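# Four arms pack items into sticker-colored containers

## Task

Put every item into the container whose color matches the color of the sticker on that item.

## Robot and tools

Setup: four identical i2rt Big YAM arms, arm1 to arm4, each with six revolute joints, a two-finger gripper and a wrist camera (arm1_cam_wrist to arm4_cam_wrist). Four fixed room cameras also exist: cam_room_a1, cam_room_a2, cam_room_b1, cam_room_b2. Reach is roughly 1.0 m from the joint1 axis. Feet in the scene frame (m): arm1 at (-0.644, +1.377, 0.914), arm2 at (-0.655, -0.555, 0.928), arm3 at (+0.651, -1.332, 0.868), arm4 at (+0.648, +0.477, 0.879). Each foot looks along its own +x; arm1 and arm4 face roughly +y in the scene, arm2 and arm3 roughly -y.

Frame: one scene frame for all arms, origin on the floor, +z up, metres. The printed "hand" is the point midway between the finger pads, about 1 cm short of the tips. In the hand frame the fingers extend along +z and separate along y. "hand_target" is where the hand would sit at the joint targets currently held. Reported hand positions get less accurate at long reach, and the real hand often rests a centimetre or more away.

move: one action for any subset of arms. Arguments are arm1..arm4 plus optional cameras. Each arm gets its own object containing:
- joints: absolute targets by name. joint1_rad -2.879..2.879 (base yaw, positive counter-clockwise from above, 0 = along the foot's +x); joint2_rad 0..3.141 (shoulder, 0 = upper arm pointing back, increasing lifts it up and forward); joint3_rad 0..3.019 (elbow, 0 = folded, increasing opens); joint4_rad -1.692..1.57 (wrist pitch, positive tilts fingers up); joint5_rad -1.57..1.57 (sideways wrist swing, positive to the arm's right); joint6_rad -2.094..2.094 (hand roll, positive clockwise viewed from behind); gripper_m 0..0.093 (fingertip gap in metres). Done tolerances: ±0.045, ±0.14, ±0.09, ±0.055, ±0.03, ±0.035 rad and ±0.003 m.
- target: an absolute hand pose, seven numbers [x, y, z, qw, qx, qy, qz], metres and a unit quaternion in the scene frame, same layout as the printed hand line. The hand moves in a straight line from its hand_target toward it. With target, joints may only contain gripper_m.
- speed: top path speed in m/s, 0.002..0.5, default 0.25; rotation capped at twice that in rad/s. Only valid alongside target.
All hand paths in one call finish together, paced by the slowest; a path takes 0.5 to 10 s and is cut off at 10 s; no call runs past 15 s. Each control step clamps the commanded pose to within 100 mm and 20 degrees of the measured hand. Paths ignore obstacles and other arms, and hands lag, drift, and can overshoot speed near full stretch. Joint moves run each joint at its own rate, so the hand may sweep wide. Omitted arms keep their previous command and may still be pushing. cameras: list of names, ["all"], or []; default none for an action, all for an empty call. Unknown keys make a call invalid; out-of-range values get it refused, and a refusal cancels the remaining move/wait/finished_scene calls of that reply.

Results: per-arm state, and images listed in order on the "pictures" line (possibly a little older than the state). A "move" line gives each moved arm "done" or its worst status. Arms not named show under "as last shown" with "not commanded". An empty move returns full state plus the scene number. Status words: off_target (rested away, may still push); time_out (joints keep pushing toward nearby limits; on_its_own lists them; send a joint its reported position to relax it); not_followed, "joint command not followed" or "pose unreachable" (a safety check blocked the targets, gripper commands still apply, and the arm may keep retrying until given new targets). Joint velocities in rad/s (gripper m/s); "within noise" means still. Joint torques list arm joints only, include gravity, positive toward larger angles, and torques 3 and 4 wrap at ±28 N m.

Gripper: readings in air run up to ~0.003 m above the true gap. Closed on nothing: 0.000-0.003. Holding a rigid part hard, it reads up to 0.005 narrower (or up to 0.002 wider). Commanding about 0.005 below the first-contact reading gives full force (~50-64 N per pad); soft, small or round items need deeper. Soft items crush more the lower the target. Release by commanding well above the reading.

wait: seconds 0..10, optional cameras; nothing new is commanded. zoom_image: camera and region [x0, y0, x1, y1] in pixels from the top-left, at most 504 by 504, on that camera's latest image. read_manual: returns licence text only. finished_scene: scene = current number; the result is permanent and the goal must hold with the arms idle; make no further calls in that reply after ending scene 1.

Cautions: the arms keep pushing on contact and do not stop by themselves. Pushing, holding loads or staying outstretched heats motors; MOTOR HOT appears at 85 °C and at 100 °C the arm goes limp and falls for 30-60 s (keys then read limit_stop_at_motor_heat; resend targets). Never let two arms press hard together, including closing fingers on another arm; the collision guard can be late and lets fingers, gripper housings and cameras meet. Avoid knocking items off the work area or onto the floor, dropping parts from height, releasing while moving, and striking fixed or heavy objects. Loose items may occasionally be nudged by outside pushes. The robot keeps its last command while you think.

Each tool is called after "Request:" as name(argument=value, ...) on one line, values as JSON.

## Session

Request:
move()

Scene clock: 0.00 s.
Joint torques (N m): no reading
Motor temperatures (°C): arm1=[22 24 25 23 21 21 21] | arm2=[24 24 24 22 22 20 23] | arm3=[24 24 23 24 24 23 23] | arm4=[23 21 22 22 25 21 24]
Heat: arm1: hottest joint3_rad 25 °C; arm2: hottest joint1_rad 24 °C; arm3: hottest joint1_rad 24 °C; arm4: hottest joint5_rad 25 °C.
Joint velocities: within noise
arm1.joint_positions: joint1_rad=-0.126 joint2_rad=+0.534 joint3_rad=+1.403 joint4_rad=-1.611 joint5_rad=-0.026 joint6_rad=-0.127 gripper_m=+0.09396
arm1.joint_status: not commanded
arm1.hand: x=-0.6307 y=+1.5360 z=+1.4200 quat_wxyz=(-0.298, +0.671, -0.622, -0.272) (m; scene frame)
arm1.hand_target: x=-0.6306 y=+1.5343 z=+1.4312 quat_wxyz=(-0.308, +0.666, -0.618, -0.280) (m; scene frame)
arm1.hand_status: not commanded
arm2.joint_positions: joint1_rad=-0.045 joint2_rad=+0.390 joint3_rad=+1.428 joint4_rad=-1.186 joint5_rad=+0.166 joint6_rad=-0.774 gripper_m=+0.09396
arm2.joint_status: not commanded
arm2.hand: x=-0.6758 y=-0.6937 z=+1.5575 quat_wxyz=(-0.217, -0.319, -0.688, +0.615) (m; scene frame)
arm2.hand_target: x=-0.6762 y=-0.6874 z=+1.5650 quat_wxyz=(-0.221, -0.317, -0.681, +0.622) (m; scene frame)
arm2.hand_status: not commanded
arm3.joint_positions: joint1_rad=+0.075 joint2_rad=+0.276 joint3_rad=+1.523 joint4_rad=-1.599 joint5_rad=-0.185 joint6_rad=-0.597 gripper_m=+0.09396
arm3.joint_status: not commanded
arm3.hand: x=+0.6806 y=-1.3526 z=+1.4445 quat_wxyz=(-0.326, -0.350, -0.735, +0.481) (m; scene frame)
arm3.hand_target: x=+0.6807 y=-1.3504 z=+1.4501 quat_wxyz=(-0.328, -0.347, -0.731, +0.487) (m; scene frame)
arm3.hand_status: not commanded
arm4.joint_positions: joint1_rad=+0.109 joint2_rad=+0.555 joint3_rad=+1.556 joint4_rad=-1.251 joint5_rad=+0.178 joint6_rad=-0.775 gripper_m=+0.09396
arm4.joint_status: not commanded
arm4.hand: x=+0.6523 y=+0.6619 z=+1.5271 quat_wxyz=(-0.572, +0.731, -0.297, -0.221) (m; scene frame)
arm4.hand_target: x=+0.6532 y=+0.6568 z=+1.5356 quat_wxyz=(-0.580, +0.725, -0.296, -0.226) (m; scene frame)
arm4.hand_status: not commanded
pictures: arm1_cam_wrist, arm2_cam_wrist, arm3_cam_wrist, arm4_cam_wrist, cam_room_a1, cam_room_a2, cam_room_b1, cam_room_b2
Images, in order (width x height): arm1_cam_wrist 672x504, arm2_cam_wrist 672x504, arm3_cam_wrist 672x504, arm4_cam_wrist 672x504, cam_room_a1 672x504, cam_room_a2 672x504, cam_room_b1 672x504, cam_room_b2 672x504.

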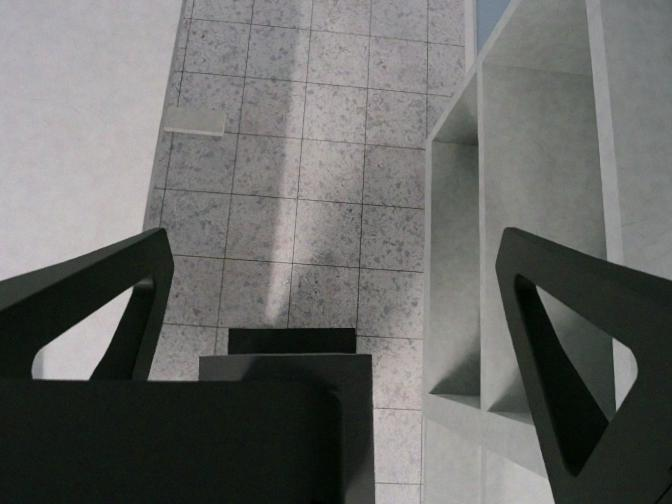

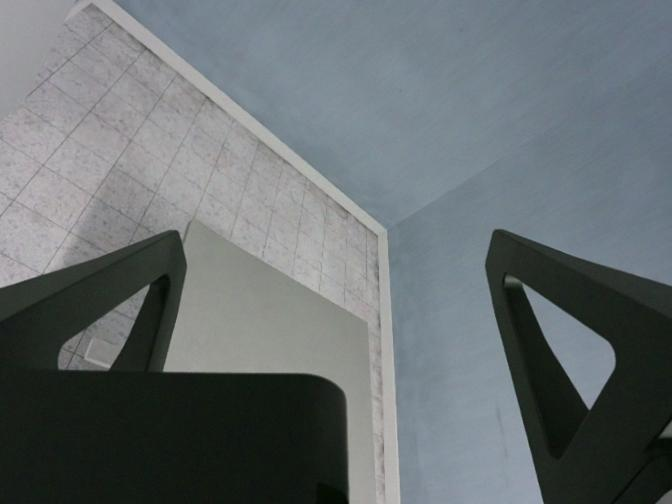

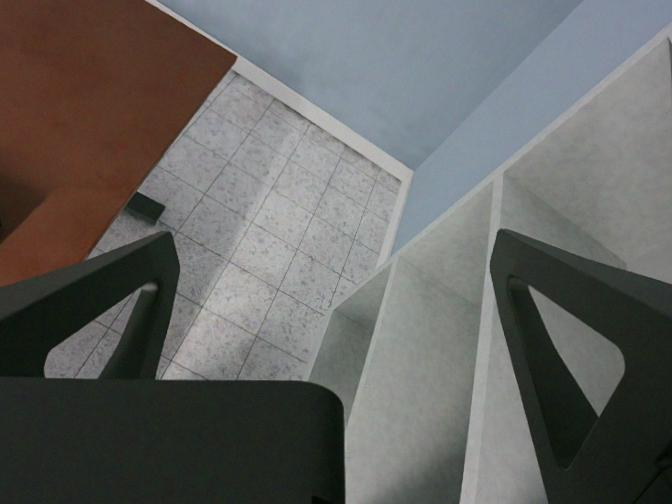

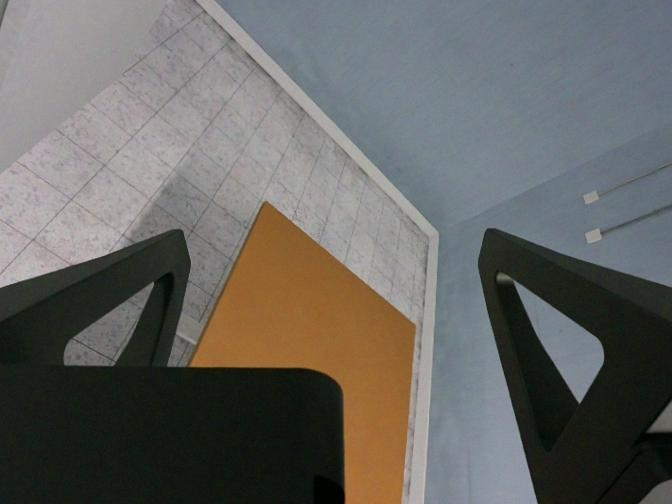

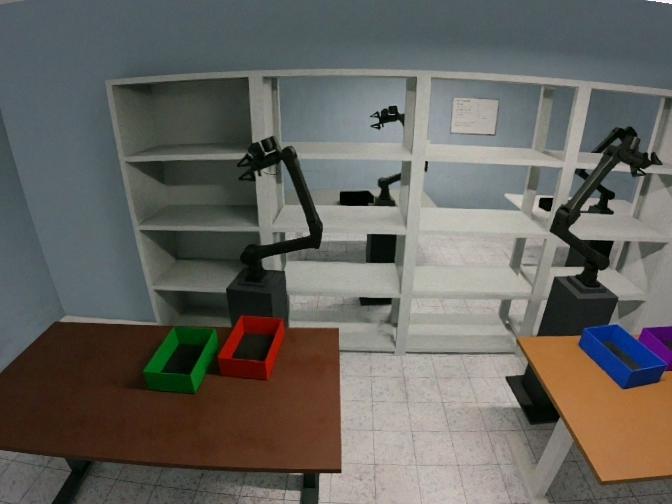

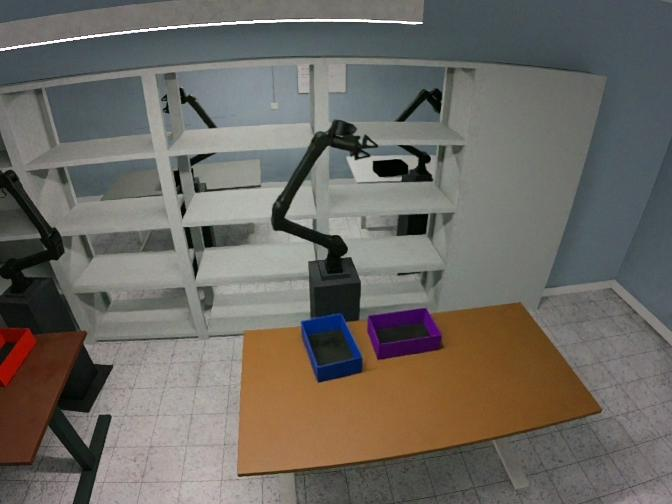

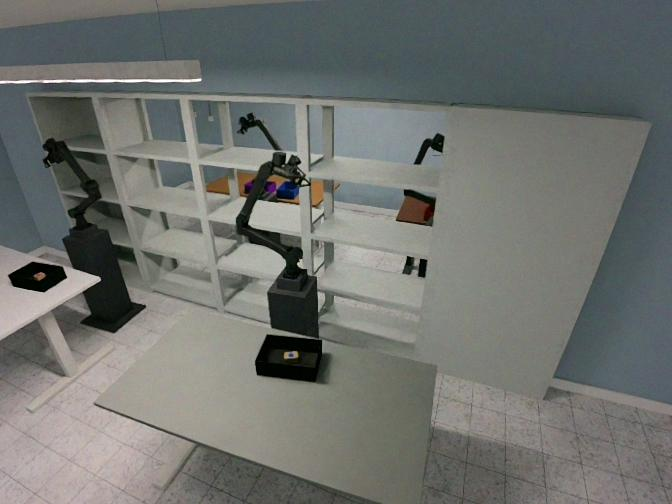

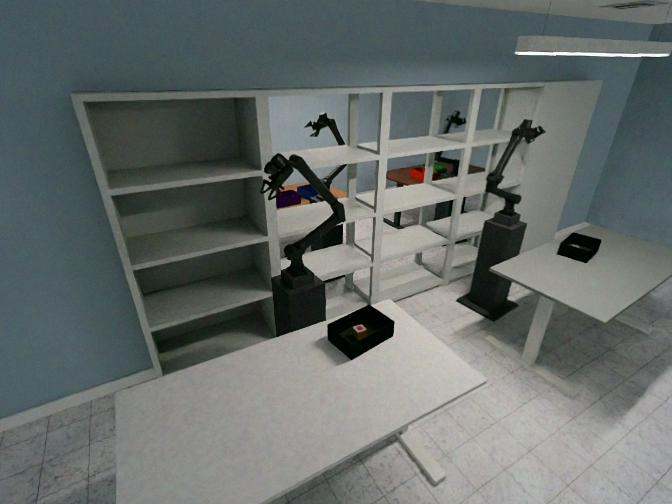

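Request:
zoom_image(camera="cam_room_b1", region=[200, 140, 450, 400])

Request:
zoom_image(camera="cam_room_b2", region=[230, 90, 550, 370])

Request:
zoom_image(camera="cam_room_a1", region=[100, 70, 672, 400])

Request:
zoom_image(camera="cam_room_a2", region=[0, 60, 500, 400])

Scaled by 1.938.

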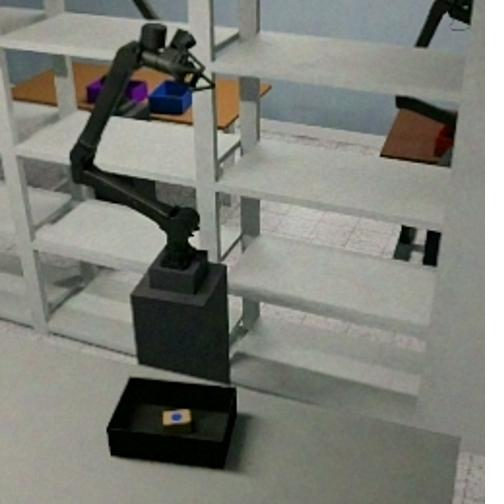

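Scaled by 1.575.

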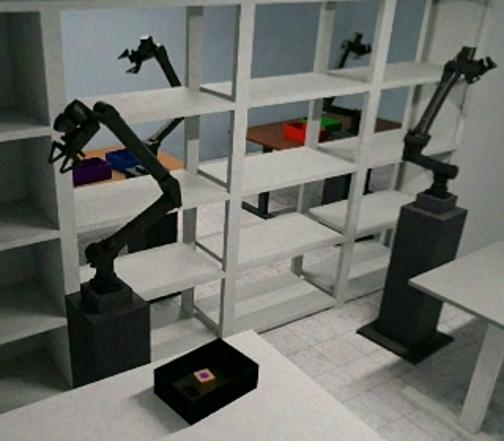

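Region (100, 70, 672, 400) is 572x330 pixels. A region can be at most 504 by 504 pixels.

Scaled by 1.008.

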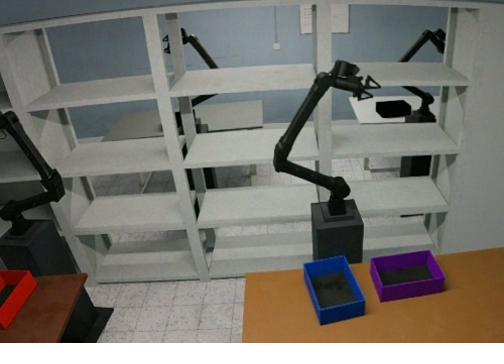

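Request:
move(arm1={"joints": {"joint1_rad": 1.5, "joint2_rad": 1.0, "joint3_rad": 1.4, "joint4_rad": -1.6, "joint5_rad": 0, "joint6_rad": 0}}, arm2={"joints": {"joint1_rad": -1.6, "joint2_rad": 1.0, "joint3_rad": 1.4, "joint4_rad": -1.6, "joint5_rad": 0, "joint6_rad": 0}}, arm3={"joints": {"joint1_rad": 1.6, "joint2_rad": 1.0, "joint3_rad": 1.4, "joint4_rad": -1.6, "joint5_rad": 0, "joint6_rad": 0}}, arm4={"joints": {"joint1_rad": -1.6, "joint2_rad": 1.0, "joint3_rad": 1.4, "joint4_rad": -1.6, "joint5_rad": 0, "joint6_rad": 0}}, cameras=["all"])

Scene clock: 94.87 s.
Joint torques (N m): arm1=[-1.14 -3.31 12.29 1.35 0.12 0.08] | arm2=[0.44 -7.24 11.47 0.92 -0.04 0.2] | arm3=[1.79 -5.95 9.36 0.62 0.05 0.03] | arm4=[0.73 -6.42 9.91 0.21 0.03 0.15]
Motor temperatures (°C): arm1=[22 24 30 23 21 21 21] | arm2=[24 25 28 23 22 20 23] | arm3=[24 25 25 24 24 23 23] | arm4=[23 22 28 22 24 21 24]
Heat: arm1: hottest joint3_rad 30 °C; arm2: hottest joint3_rad 28 °C; arm3: hottest joint2_rad 25 °C; arm4: hottest joint3_rad 28 °C.
move: arm1 done; arm2 done; arm3 done; arm4 done
Joint velocities: within noise
arm1.joint_positions: joint1_rad=+1.496 joint2_rad=+1.010 joint3_rad=+1.379 joint4_rad=-1.606 joint5_rad=-0.002 joint6_rad=-0.007 gripper_m=+0.09398
arm1.joint_status: all done
arm1.hand: x=-0.9531 y=+1.3784 z=+1.3096 quat_wxyz=(-0.002, +0.985, +0.001, -0.174) (m; scene frame)
arm1.hand_target: x=-0.9534 y=+1.3773 z=+1.3225 quat_wxyz=(-0.001, +0.981, -0.001, -0.192) (m; scene frame)
arm1.hand_status: not commanded
arm2.joint_positions: joint1_rad=-1.598 joint2_rad=+1.008 joint3_rad=+1.395 joint4_rad=-1.587 joint5_rad=+0.001 joint6_rad=-0.013 gripper_m=+0.09397
arm2.joint_status: all done
arm2.hand: x=-0.9755 y=-0.5849 z=+1.3274 quat_wxyz=(-0.005, -0.982, -0.051, +0.183) (m; scene frame)
arm2.hand_target: x=-0.9707 y=-0.5838 z=+1.3310 quat_wxyz=(-0.006, -0.982, -0.043, +0.183) (m; scene frame)
arm2.hand_status: not commanded
arm3.joint_positions: joint1_rad=+1.592 joint2_rad=+1.006 joint3_rad=+1.390 joint4_rad=-1.599 joint5_rad=-0.001 joint6_rad=-0.008 gripper_m=+0.09398
arm3.joint_status: all done
arm3.hand: x=+0.9660 y=-1.3581 z=+1.2658 quat_wxyz=(-0.178, -0.044, -0.983, +0.016) (m; scene frame)
arm3.hand_target: x=+0.9652 y=-1.3553 z=+1.2718 quat_wxyz=(-0.185, -0.044, -0.982, +0.015) (m; scene frame)
arm3.hand_status: not commanded
arm4.joint_positions: joint1_rad=-1.598 joint2_rad=+1.009 joint3_rad=+1.380 joint4_rad=-1.588 joint5_rad=+0.001 joint6_rad=-0.013 gripper_m=+0.09398
arm4.joint_status: all done
arm4.hand: x=+0.9689 y=+0.4874 z=+1.2706 quat_wxyz=(-0.174, +0.021, -0.985, +0.001) (m; scene frame)
arm4.hand_target: x=+0.9656 y=+0.4869 z=+1.2811 quat_wxyz=(-0.182, +0.014, -0.983, -0.001) (m; scene frame)
arm4.hand_status: not commanded
pictures: arm1_cam_wrist, arm2_cam_wrist, arm3_cam_wrist, arm4_cam_wrist, cam_room_a1, cam_room_a2, cam_room_b1, cam_room_b2
Images, in order (width x height): arm1_cam_wrist 672x504, arm2_cam_wrist 672x504, arm3_cam_wrist 672x504, arm4_cam_wrist 672x504, cam_room_a1 672x504, cam_room_a2 672x504, cam_room_b1 672x504, cam_room_b2 672x504.

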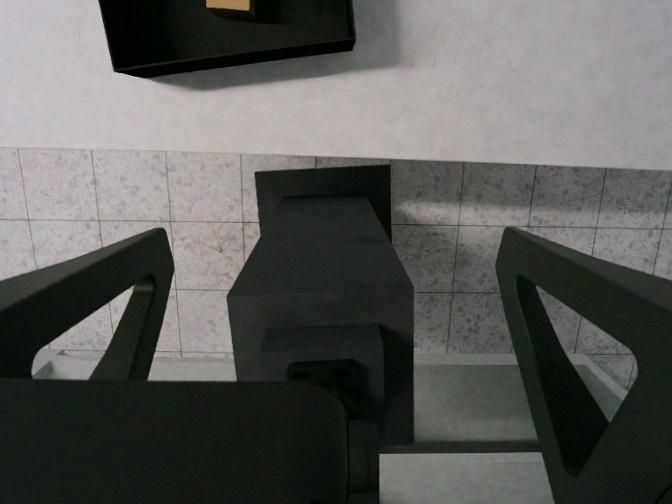

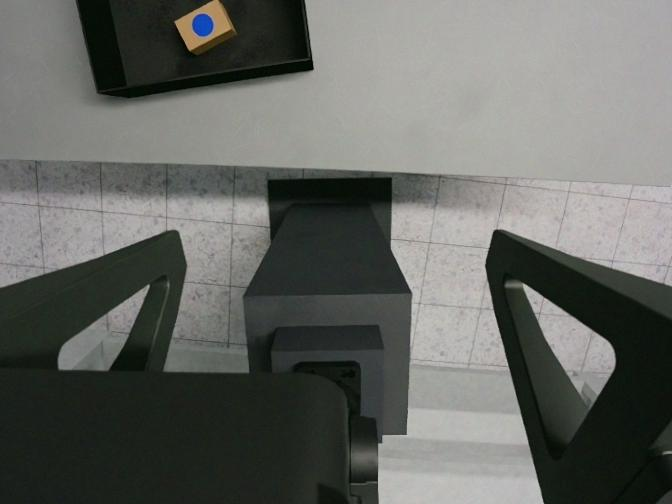

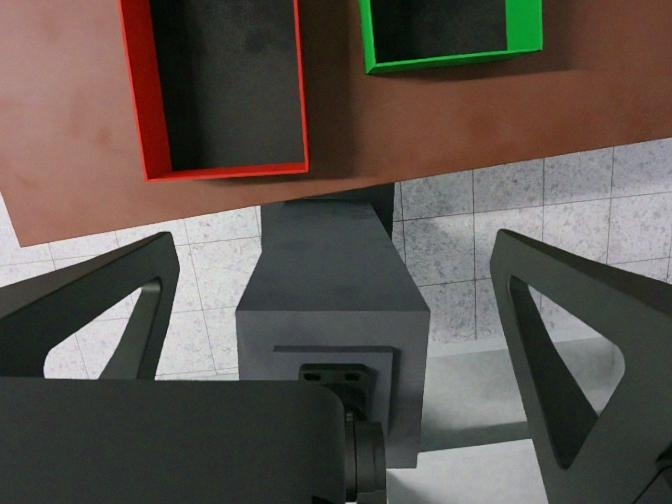

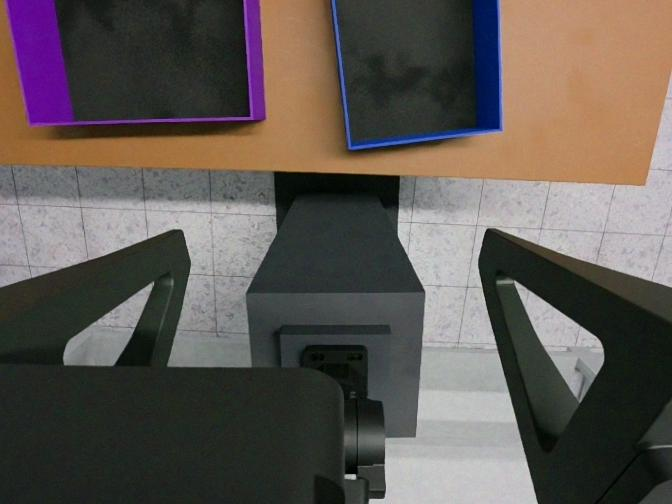

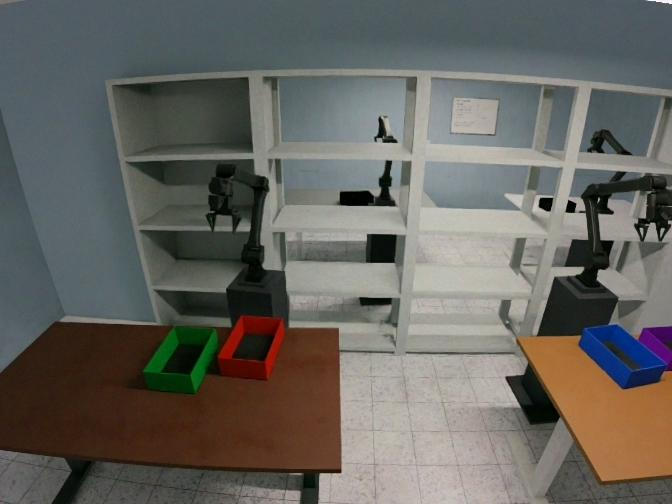

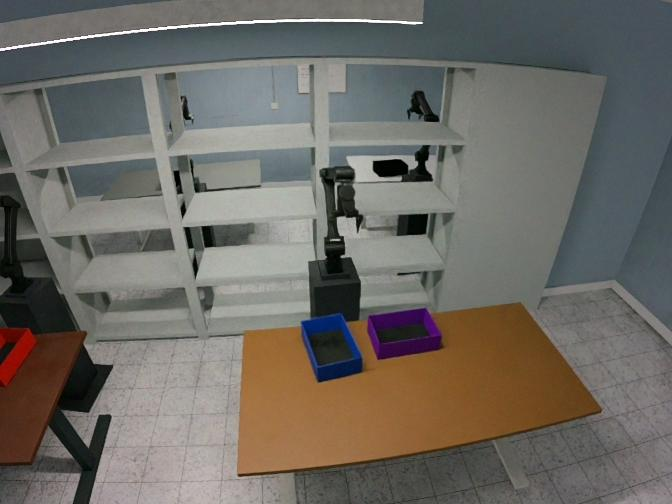

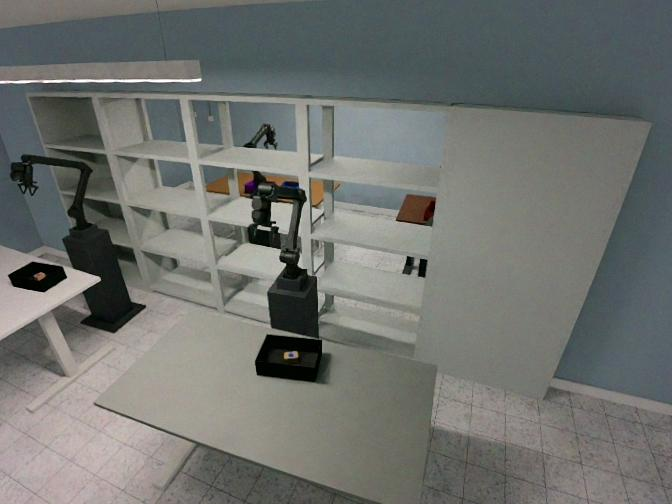

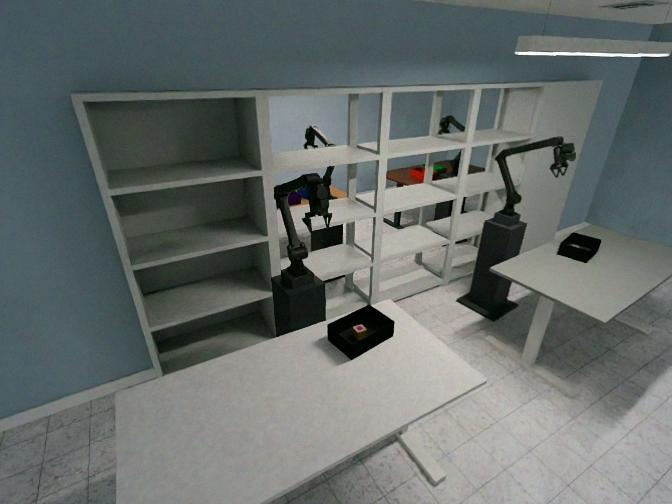

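Request:
move(arm1={"joints": {"joint4_rad": -1.2}}, arm2={"joints": {"joint4_rad": -1.2}}, arm3={"joints": {"joint4_rad": -1.2}}, arm4={"joints": {"joint4_rad": -1.2}}, cameras=["arm1_cam_wrist", "arm2_cam_wrist", "arm3_cam_wrist", "arm4_cam_wrist"])

Scene clock: 118.83 s.
Joint torques (N m): arm1=[-1.79 -3.55 12.78 2.18 0.07 0.09] | arm2=[0.44 -7.88 12 2.89 -0.04 0.19] | arm3=[1.79 -6.83 9.88 1.96 0.05 0.03] | arm4=[0.5 -7.24 10.32 1.72 0.03 0.17]
Motor temperatures (°C): arm1=[22 24 32 23 21 21 21] | arm2=[24 25 28 22 22 20 23] | arm3=[24 25 26 24 24 23 23] | arm4=[23 22 30 22 24 21 24]
Heat: arm1: hottest joint3_rad 32 °C; arm2: hottest joint3_rad 28 °C; arm3: hottest joint3_rad 26 °C; arm4: hottest joint3_rad 30 °C.
move: arm1 done; arm2 done; arm3 done; arm4 done
Joint velocities: within noise
arm1.joint_positions: joint1_rad=+1.496 joint2_rad=+1.010 joint3_rad=+1.379 joint4_rad=-1.221 joint5_rad=-0.002 joint6_rad=-0.007 gripper_m=+0.09398
arm1.joint_status: all done
arm1.hand: x=-1.0345 y=+1.3787 z=+1.3584 quat_wxyz=(-0.003, +0.933, +0.001, -0.359) (m; scene frame)
arm1.hand_target: x=-1.0355 y=+1.3773 z=+1.3769 quat_wxyz=(-0.002, +0.924, +0.000, -0.383) (m; scene frame)
arm1.hand_status: not commanded
arm2.joint_positions: joint1_rad=-1.598 joint2_rad=+1.008 joint3_rad=+1.395 joint4_rad=-1.219 joint5_rad=+0.001 joint6_rad=-0.013 gripper_m=+0.09397
arm2.joint_status: all done
arm2.hand: x=-1.0525 y=-0.5920 z=+1.3750 quat_wxyz=(-0.012, -0.932, -0.049, +0.360) (m; scene frame)
arm2.hand_target: x=-1.0534 y=-0.5912 z=+1.3840 quat_wxyz=(-0.015, -0.926, -0.041, +0.375) (m; scene frame)
arm2.hand_status: not commanded
arm3.joint_positions: joint1_rad=+1.592 joint2_rad=+1.006 joint3_rad=+1.390 joint4_rad=-1.216 joint5_rad=-0.001 joint6_rad=-0.008 gripper_m=+0.09398
arm3.joint_status: all done
arm3.hand: x=+1.0461 y=-1.3655 z=+1.3150 quat_wxyz=(-0.361, -0.040, -0.931, +0.026) (m; scene frame)
arm3.hand_target: x=+1.0477 y=-1.3622 z=+1.3251 quat_wxyz=(-0.376, -0.040, -0.925, +0.023) (m; scene frame)
arm3.hand_status: not commanded
arm4.joint_positions: joint1_rad=-1.598 joint2_rad=+1.009 joint3_rad=+1.380 joint4_rad=-1.217 joint5_rad=+0.001 joint6_rad=-0.013 gripper_m=+0.09398
arm4.joint_status: all done
arm4.hand: x=+1.0477 y=+0.4899 z=+1.3172 quat_wxyz=(-0.352, +0.020, -0.936, -0.001) (m; scene frame)
arm4.hand_target: x=+1.0489 y=+0.4894 z=+1.3340 quat_wxyz=(-0.374, +0.013, -0.927, -0.004) (m; scene frame)
arm4.hand_status: not commanded
pictures: arm1_cam_wrist, arm2_cam_wrist, arm3_cam_wrist, arm4_cam_wrist
Images, in order (width x height): arm1_cam_wrist 672x504, arm2_cam_wrist 672x504, arm3_cam_wrist 672x504, arm4_cam_wrist 672x504.

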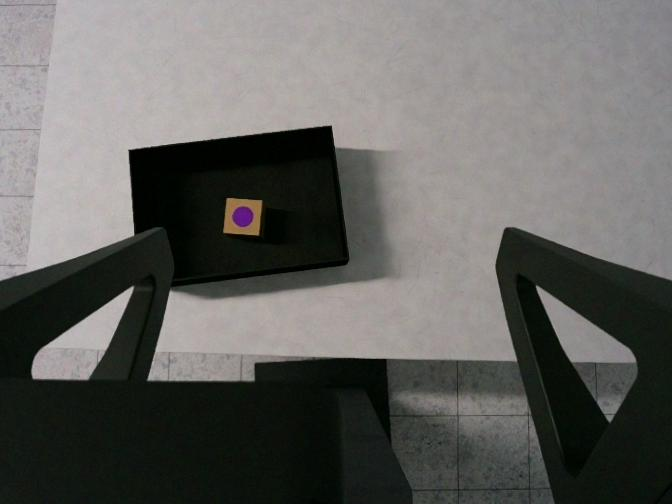

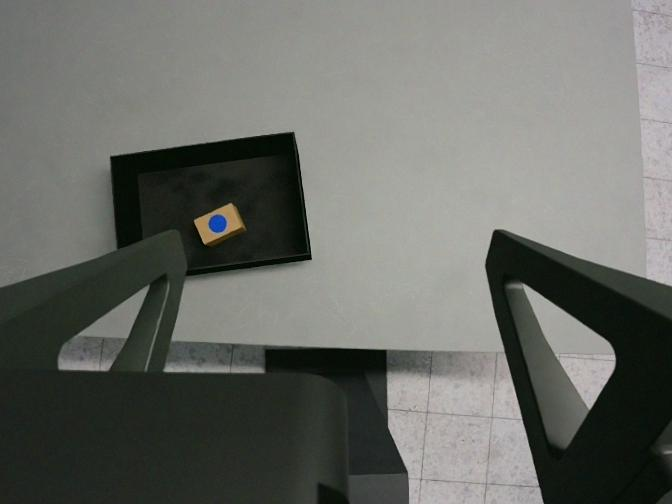

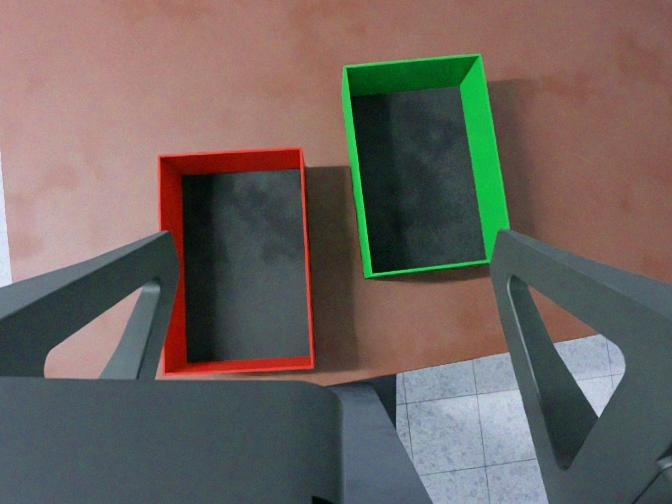

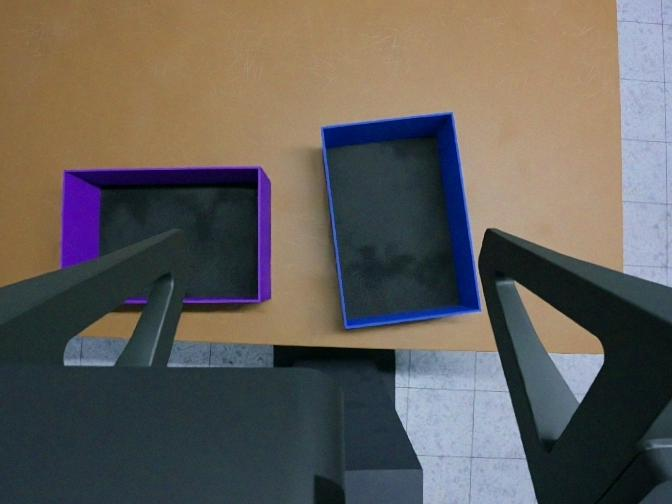

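Request:
move(arm2={"target": [-1.2, -0.76, 1.15, 0, -0.9845, -0.1754, 0]}, cameras=["arm2_cam_wrist"])

Request:
move(arm2={"target": [-1.2, -0.76, 1.05, 0, -0.9845, -0.1754, 0]}, cameras=["arm2_cam_wrist"])

Scene clock: 148.33 s.
Joint torques (N m): arm1=[-1.85 -3.14 12.97 2.26 0.09 0.1] | arm2=[1.14 -19.43 15.71 0.13 -0.14 -0.03] | arm3=[1.67 -6.71 9.89 1.98 0.05 0.03] | arm4=[0.85 -7.12 10.47 1.69 0.01 0.19]
Motor temperatures (°C): arm1=[22 24 34 24 21 21 21] | arm2=[24 25 30 23 22 20 23] | arm3=[24 25 27 24 24 23 23] | arm4=[23 22 32 22 24 21 24]
Heat: arm1: hottest joint3_rad 34 °C; arm2: hottest joint3_rad 30 °C; arm3: hottest joint3_rad 27 °C; arm4: hottest joint3_rad 32 °C.
move: arm2 off_target
Joint velocities: within noise
arm1, arm3, arm4: as last shown
arm2.joint_positions: joint1_rad=-1.333 joint2_rad=+1.852 joint3_rad=+1.808 joint4_rad=-1.551 joint5_rad=+0.000 joint6_rad=+0.015 gripper_m=+0.09397
arm2.joint_status: not commanded
arm2.hand: x=-1.1880 y=-0.7525 z=+1.1371 quat_wxyz=(+0.004, -0.986, -0.169, -0.013) (m; scene frame)
arm2.hand_target: x=-1.1992 y=-0.7598 z=+1.1501 quat_wxyz=(+0.000, -0.984, -0.175, +0.001) (m; scene frame)
arm2.hand_status: off_target (0.019 m and 1.8 deg from the pose sent, 0.317 m and 44.4 deg at the start)
pictures: arm2_cam_wrist
Images, in order (width x height): arm2_cam_wrist 672x504.

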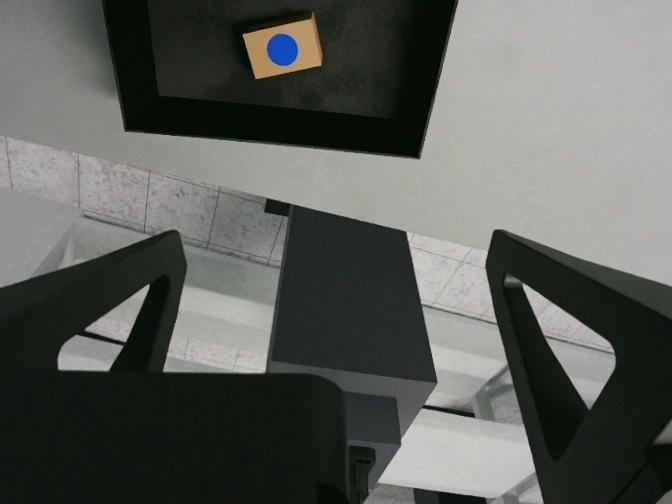

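Scene clock: 149.33 s.
Joint torques (N m): arm1=[-1.08 -4.01 12.72 2.22 0.09 0.11] | arm2=[1.08 -19.08 10.24 1.24 -0.15 -0.01] | arm3=[1.73 -6.71 9.85 1.98 0.06 0.02] | arm4=[0.62 -7.41 10.36 1.7 0.08 0.15]
Motor temperatures (°C): arm1=[22 24 34 24 21 21 21] | arm2=[24 25 30 23 22 20 23] | arm3=[24 25 27 24 24 23 23] | arm4=[23 22 32 22 24 21 24]
Heat: arm1: hottest joint3_rad 34 °C; arm2: hottest joint3_rad 30 °C; arm3: hottest joint3_rad 27 °C; arm4: hottest joint3_rad 32 °C.
move: arm2 off_target
Joint velocities: within noise
arm1, arm3, arm4: as last shown
arm2.joint_positions: joint1_rad=-1.333 joint2_rad=+1.883 joint3_rad=+1.663 joint4_rad=-1.332 joint5_rad=+0.000 joint6_rad=+0.015 gripper_m=+0.09397
arm2.joint_status: not commanded
arm2.hand: x=-1.1996 y=-0.7567 z=+1.0649 quat_wxyz=(+0.000, -0.986, -0.169, +0.008) (m; scene frame)
arm2.hand_target: x=-1.1997 y=-0.7599 z=+1.0502 quat_wxyz=(+0.000, -0.984, -0.175, +0.000) (m; scene frame)
arm2.hand_status: off_target (0.015 m and 1.2 deg from the pose sent, 0.088 m and 1.8 deg at the start)
pictures: arm2_cam_wrist
Images, in order (width x height): arm2_cam_wrist 672x504.

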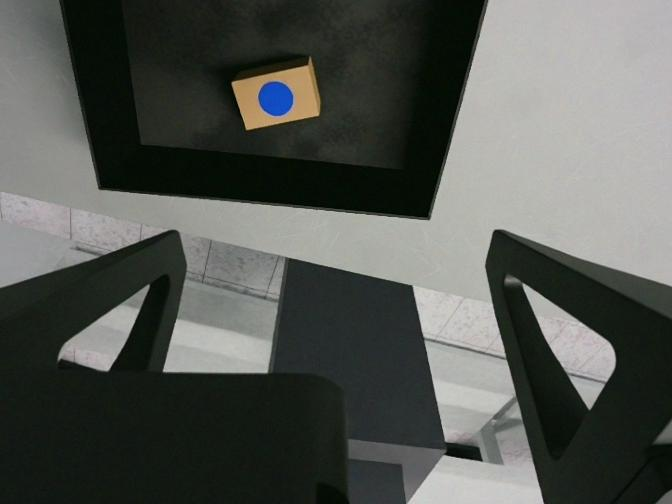

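Request:
move(arm4={"joints": {"joint1_rad": 1.45, "joint2_rad": 0.6, "joint3_rad": 1.0, "joint4_rad": -0.1, "joint5_rad": 0, "joint6_rad": 0}}, arm3={"joints": {"joint1_rad": -1.45, "joint2_rad": 0.6, "joint3_rad": 1.0, "joint4_rad": -0.1, "joint5_rad": 0, "joint6_rad": 0}}, cameras=["arm3_cam_wrist", "arm4_cam_wrist", "cam_room_a1", "cam_room_a2"])

Scene clock: 194.57 s.
Joint torques (N m): arm1=[-1.32 -4.42 12.93 2.26 0.06 0.12] | arm2=[1.14 -19.14 10.29 1.25 -0.15 -0.01] | arm3=[0.62 -1.08 9.14 2.29 -0.11 0] | arm4=[1.03 -0.03 8.94 2.04 0.19 0.15]
Motor temperatures (°C): arm1=[22 24 35 24 21 21 21] | arm2=[24 26 31 22 22 20 23] | arm3=[24 25 28 24 24 23 23] | arm4=[23 22 34 22 24 21 24]
Heat: arm1: hottest joint3_rad 35 °C; arm2: hottest joint3_rad 31 °C; arm3: hottest joint3_rad 28 °C; arm4: hottest joint3_rad 34 °C.
move: arm3 done; arm4 done
Joint velocities: within noise
arm1, arm2: as last shown
arm3.joint_positions: joint1_rad=-1.441 joint2_rad=+0.603 joint3_rad=+1.001 joint4_rad=-0.117 joint5_rad=+0.002 joint6_rad=-0.006 gripper_m=+0.09401
arm3.joint_status: all done
arm3.hand: x=+0.3113 y=-1.3254 z=+1.4850 quat_wxyz=(-0.005, -0.602, +0.002, +0.799) (m; scene frame)
arm3.hand_target: x=+0.3137 y=-1.3226 z=+1.4894 quat_wxyz=(-0.004, -0.594, +0.005, +0.804) (m; scene frame)
arm3.hand_status: not commanded
arm4.joint_positions: joint1_rad=+1.446 joint2_rad=+0.597 joint3_rad=+1.002 joint4_rad=-0.118 joint5_rad=-0.003 joint6_rad=-0.012 gripper_m=+0.09402
arm4.joint_status: all done
arm4.hand: x=+0.3156 y=+0.5023 z=+1.5011 quat_wxyz=(-0.030, +0.596, -0.017, -0.802) (m; scene frame)
arm4.hand_target: x=+0.3150 y=+0.5016 z=+1.5031 quat_wxyz=(-0.025, +0.591, -0.021, -0.806) (m; scene frame)
arm4.hand_status: not commanded
pictures: arm3_cam_wrist, arm4_cam_wrist, cam_room_a1, cam_room_a2
Images, in order (width x height): arm3_cam_wrist 672x504, arm4_cam_wrist 672x504, cam_room_a1 672x504, cam_room_a2 672x504.

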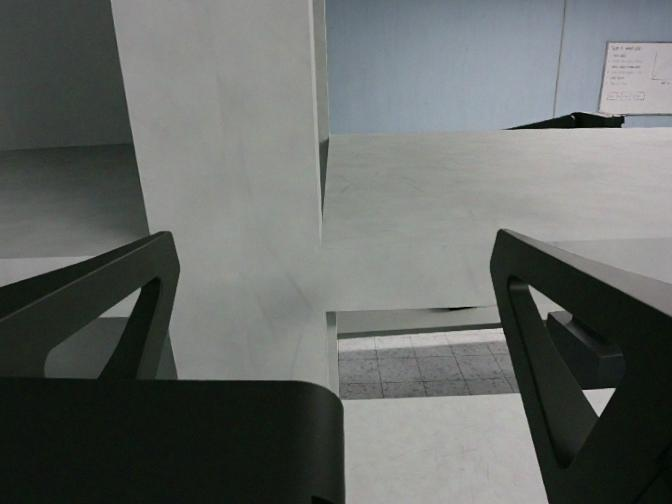

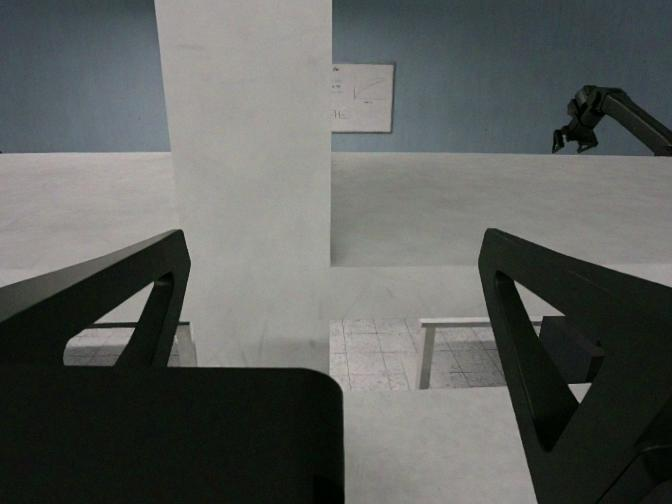

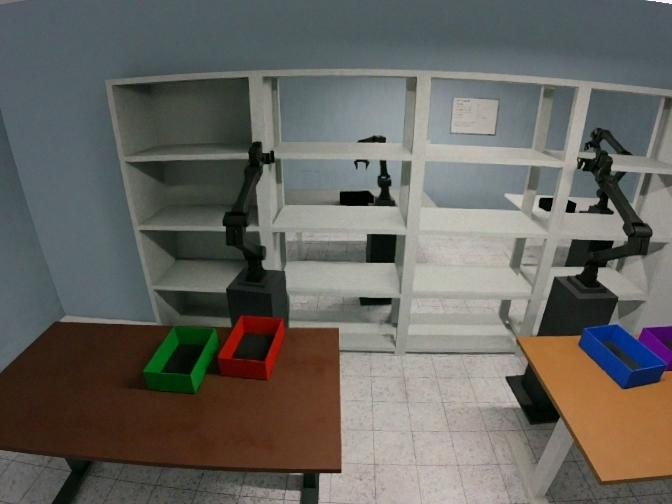

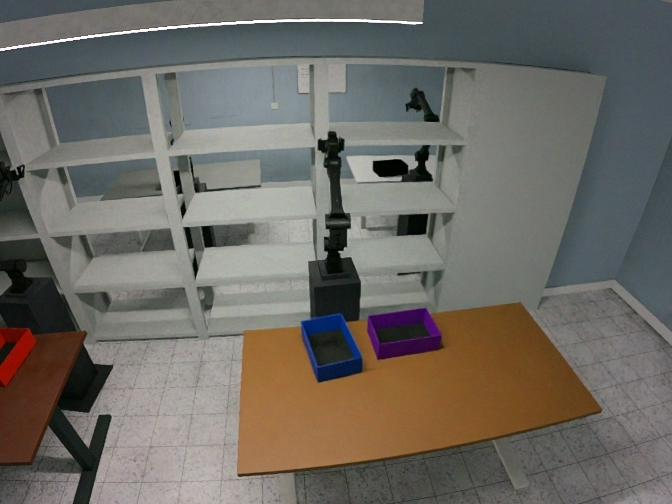

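Request:
zoom_image(camera="arm4_cam_wrist", region=[170, 0, 672, 504])

Request:
zoom_image(camera="cam_room_a2", region=[100, 50, 500, 350])

Scaled by 1.000.

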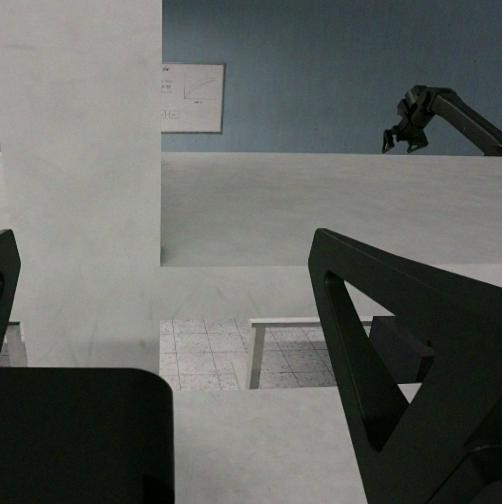

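Scaled by 1.260.

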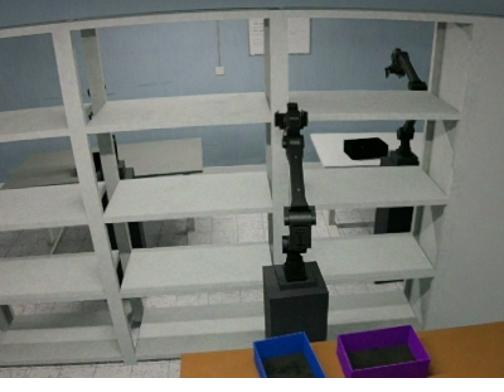

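Request:
move(arm2={"target": [-1.145, -0.781, 0.95, 0, -0.9502, -0.3115, 0]}, cameras=["arm2_cam_wrist"])

Scene clock: 295.97 s.
Joint torques (N m): arm1=[-1.38 -3.66 12.88 2.26 0.04 0.1] | arm2=[0.73 -18.02 9.06 1.28 -0.14 -0.06] | arm3=[0.5 -0.85 9.13 2.33 -0.09 0] | arm4=[1.14 -0.09 8.81 1.85 0.2 0.16]
Motor temperatures (°C): arm1=[22 24 37 24 21 21 21] | arm2=[24 28 31 22 22 20 23] | arm3=[24 24 28 24 24 23 23] | arm4=[23 22 31 22 24 21 24]
Heat: arm1: hottest joint3_rad 37 °C; arm2: hottest joint3_rad 31 °C; arm3: hottest joint3_rad 28 °C; arm4: hottest joint3_rad 31 °C.
move: arm2 off_target
Joint velocities: within noise
arm1, arm3, arm4: as last shown
arm2.joint_positions: joint1_rad=-1.255 joint2_rad=+1.883 joint3_rad=+1.376 joint4_rad=-1.047 joint5_rad=+0.000 joint6_rad=-0.187 gripper_m=+0.09397
arm2.joint_status: not commanded
arm2.hand: x=-1.1464 y=-0.7818 z=+0.9630 quat_wxyz=(+0.000, -0.952, -0.305, +0.007) (m; scene frame)
arm2.hand_target: x=-1.1447 y=-0.7808 z=+0.9502 quat_wxyz=(+0.000, -0.950, -0.311, +0.000) (m; scene frame)
arm2.hand_status: off_target (0.013 m and 1.1 deg from the pose sent, 0.129 m and 16.9 deg at the start)
pictures: arm2_cam_wrist
Images, in order (width x height): arm2_cam_wrist 672x504.

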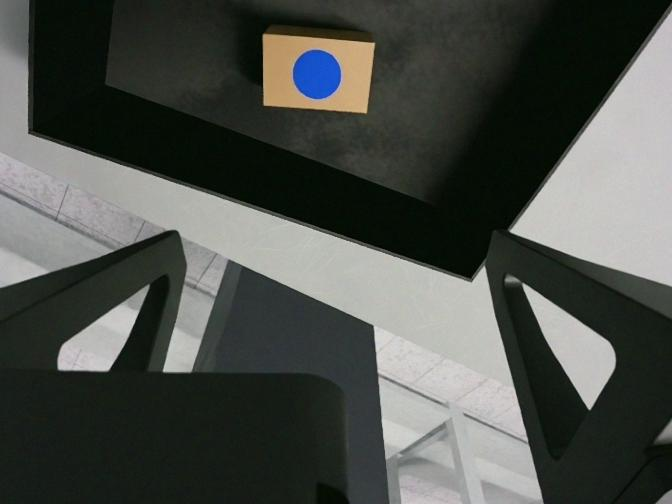

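Request:
move(arm2={"target": [-1.106, -0.829, 0.92, 0.1169, -0.8618, 0.4363, 0.2309], "speed": 0.4}, cameras=["arm2_cam_wrist", "cam_room_b1"])

Scene clock: 309.37 s.
Joint torques (N m): arm1=[-1.79 -3.84 12.83 2.39 0.08 0.08] | arm2=[1.14 -16.73 12.12 -0.02 0.66 0.2] | arm3=[0.67 -0.79 9.1 2.29 -0.1 0] | arm4=[1.08 -0.44 8.92 1.81 0.18 0.13]
Motor temperatures (°C): arm1=[22 24 37 24 21 21 21] | arm2=[24 28 31 22 22 20 23] | arm3=[24 24 28 24 24 23 23] | arm4=[23 21 31 22 24 21 24]
Heat: arm1: hottest joint3_rad 37 °C; arm2: hottest joint3_rad 31 °C; arm3: hottest joint3_rad 28 °C; arm4: hottest joint3_rad 31 °C.
move: arm2 off_target
Joint velocities: within noise
arm1, arm3, arm4: as last shown
arm2.joint_positions: joint1_rad=-0.981 joint2_rad=+1.932 joint3_rad=+1.250 joint4_rad=-0.933 joint5_rad=+0.518 joint6_rad=+1.645 gripper_m=+0.09398
arm2.joint_status: not commanded
arm2.hand: x=-1.0959 y=-0.8178 z=+0.9215 quat_wxyz=(+0.120, -0.865, +0.432, +0.228) (m; scene frame)
arm2.hand_target: x=-1.1055 y=-0.8287 z=+0.9201 quat_wxyz=(+0.117, -0.862, +0.436, +0.231) (m; scene frame)
arm2.hand_status: off_target (0.015 m and 0.8 deg from the pose sent, 0.076 m and 92.9 deg at the start)
pictures: arm2_cam_wrist, cam_room_b1
Images, in order (width x height): arm2_cam_wrist 672x504, cam_room_b1 672x504.

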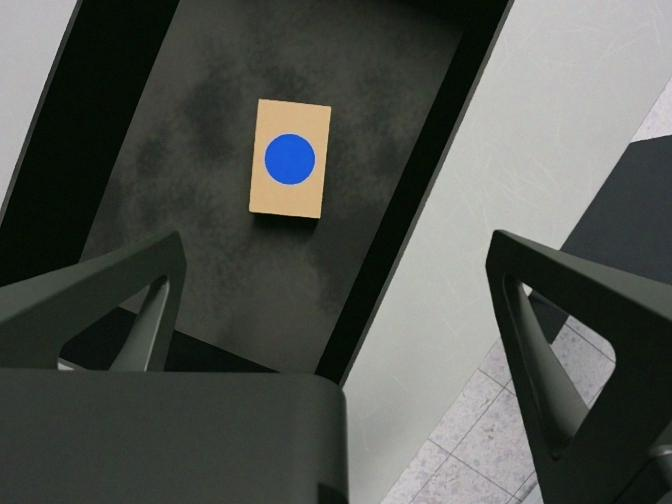

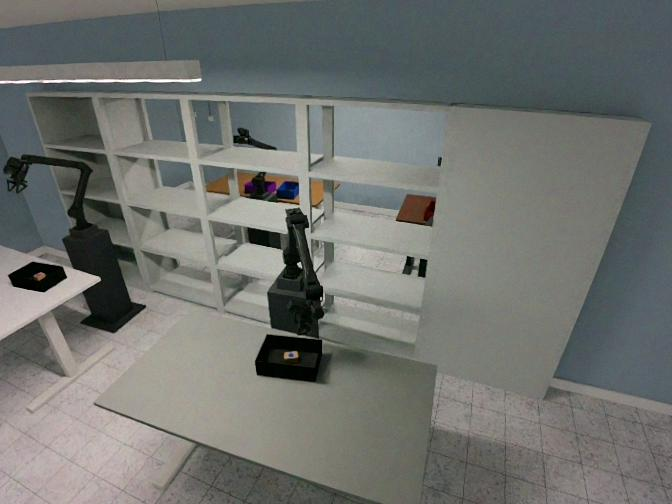

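Request:
move(arm2={"target": [-1.133, -0.831, 0.80, 0.1245, -0.8468, 0.4646, 0.2269]}, cameras=["arm2_cam_wrist"])

Scene clock: 329.93 s.
Joint torques (N m): arm1=[-1.14 -4.07 12.79 2.11 0.05 0.08] | arm2=[0.56 -19.6 10.03 0.72 0.35 0.22] | arm3=[0.56 -0.97 9.1 2.25 -0.1 0] | arm4=[1.03 -0.03 8.98 1.83 0.2 0.18]
Motor temperatures (°C): arm1=[22 24 37 24 21 21 21] | arm2=[24 27 31 22 23 20 23] | arm3=[24 24 28 24 24 23 23] | arm4=[23 21 31 22 24 21 24]
Heat: arm1: hottest joint3_rad 37 °C; arm2: hottest joint3_rad 31 °C; arm3: hottest joint3_rad 28 °C; arm4: hottest joint3_rad 31 °C.
move: arm2 off_target
Joint velocities: within noise
arm1, arm3, arm4: as last shown
arm2.joint_positions: joint1_rad=-1.003 joint2_rad=+2.210 joint3_rad=+1.340 joint4_rad=-0.784 joint5_rad=+0.523 joint6_rad=+1.687 gripper_m=+0.09398
arm2.joint_status: not commanded
arm2.hand: x=-1.1207 y=-0.8226 z=+0.8047 quat_wxyz=(+0.136, -0.852, +0.454, +0.224) (m; scene frame)
arm2.hand_target: x=-1.1325 y=-0.8306 z=+0.8003 quat_wxyz=(+0.125, -0.847, +0.464, +0.227) (m; scene frame)
arm2.hand_status: off_target (0.016 m and 1.9 deg from the pose sent, 0.128 m and 4.3 deg at the start)
pictures: arm2_cam_wrist
Images, in order (width x height): arm2_cam_wrist 672x504.

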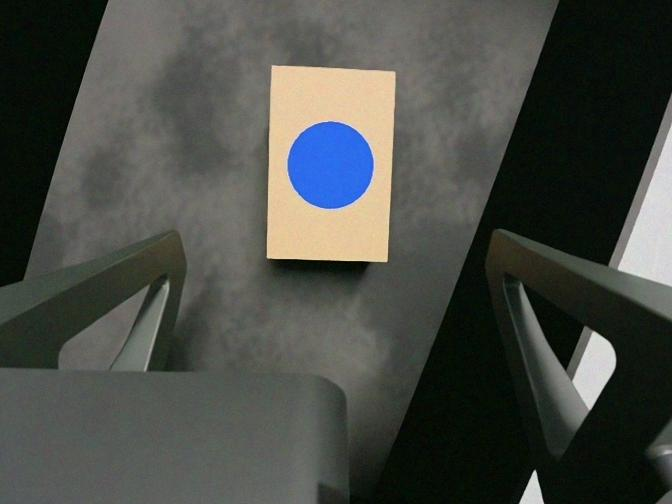

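Request:
move(arm2={"target": [-1.149, -0.805, 0.732, 0.1245, -0.8468, 0.4646, 0.2269], "speed": 0.15}, cameras=["arm2_cam_wrist"])

Scene clock: 342.30 s.
Joint torques (N m): arm1=[-1.38 -3.43 12.75 2.32 0.09 0.13] | arm2=[0.91 -19.66 8.87 0.76 0.43 -0.07] | arm3=[0.56 -0.91 9.13 2.3 -0.1 0.01] | arm4=[1.14 0.09 8.8 1.91 0.17 0.18]
Motor temperatures (°C): arm1=[22 24 37 24 21 21 21] | arm2=[24 28 31 22 22 20 23] | arm3=[24 24 28 24 24 23 23] | arm4=[23 21 31 22 24 21 24]
Heat: arm1: hottest joint3_rad 37 °C; arm2: hottest joint3_rad 31 °C; arm3: hottest joint3_rad 28 °C; arm4: hottest joint3_rad 31 °C.
move: arm2 off_target
Joint velocities: within noise
arm1, arm3, arm4: as last shown
arm2.joint_positions: joint1_rad=-1.062 joint2_rad=+2.340 joint3_rad=+1.356 joint4_rad=-0.632 joint5_rad=+0.523 joint6_rad=+1.654 gripper_m=+0.09398
arm2.joint_status: not commanded
arm2.hand: x=-1.1401 y=-0.7976 z=+0.7395 quat_wxyz=(+0.129, -0.844, +0.469, +0.226) (m; scene frame)
arm2.hand_target: x=-1.1486 y=-0.8050 z=+0.7324 quat_wxyz=(+0.124, -0.847, +0.465, +0.227) (m; scene frame)
arm2.hand_status: off_target (0.014 m and 0.9 deg from the pose sent, 0.080 m and 1.9 deg at the start)
pictures: arm2_cam_wrist
Images, in order (width x height): arm2_cam_wrist 672x504.

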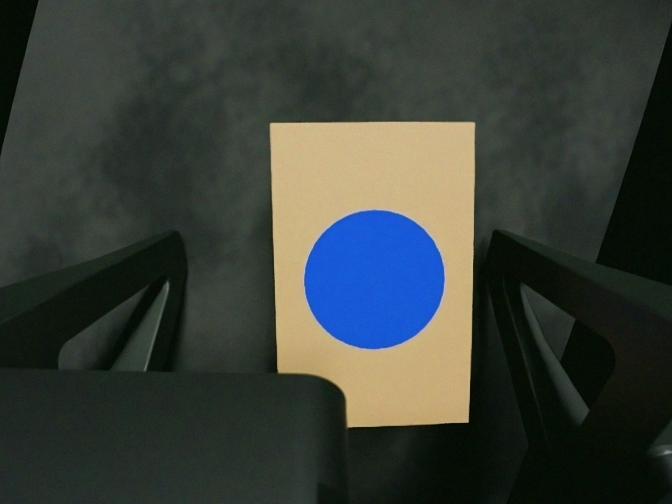

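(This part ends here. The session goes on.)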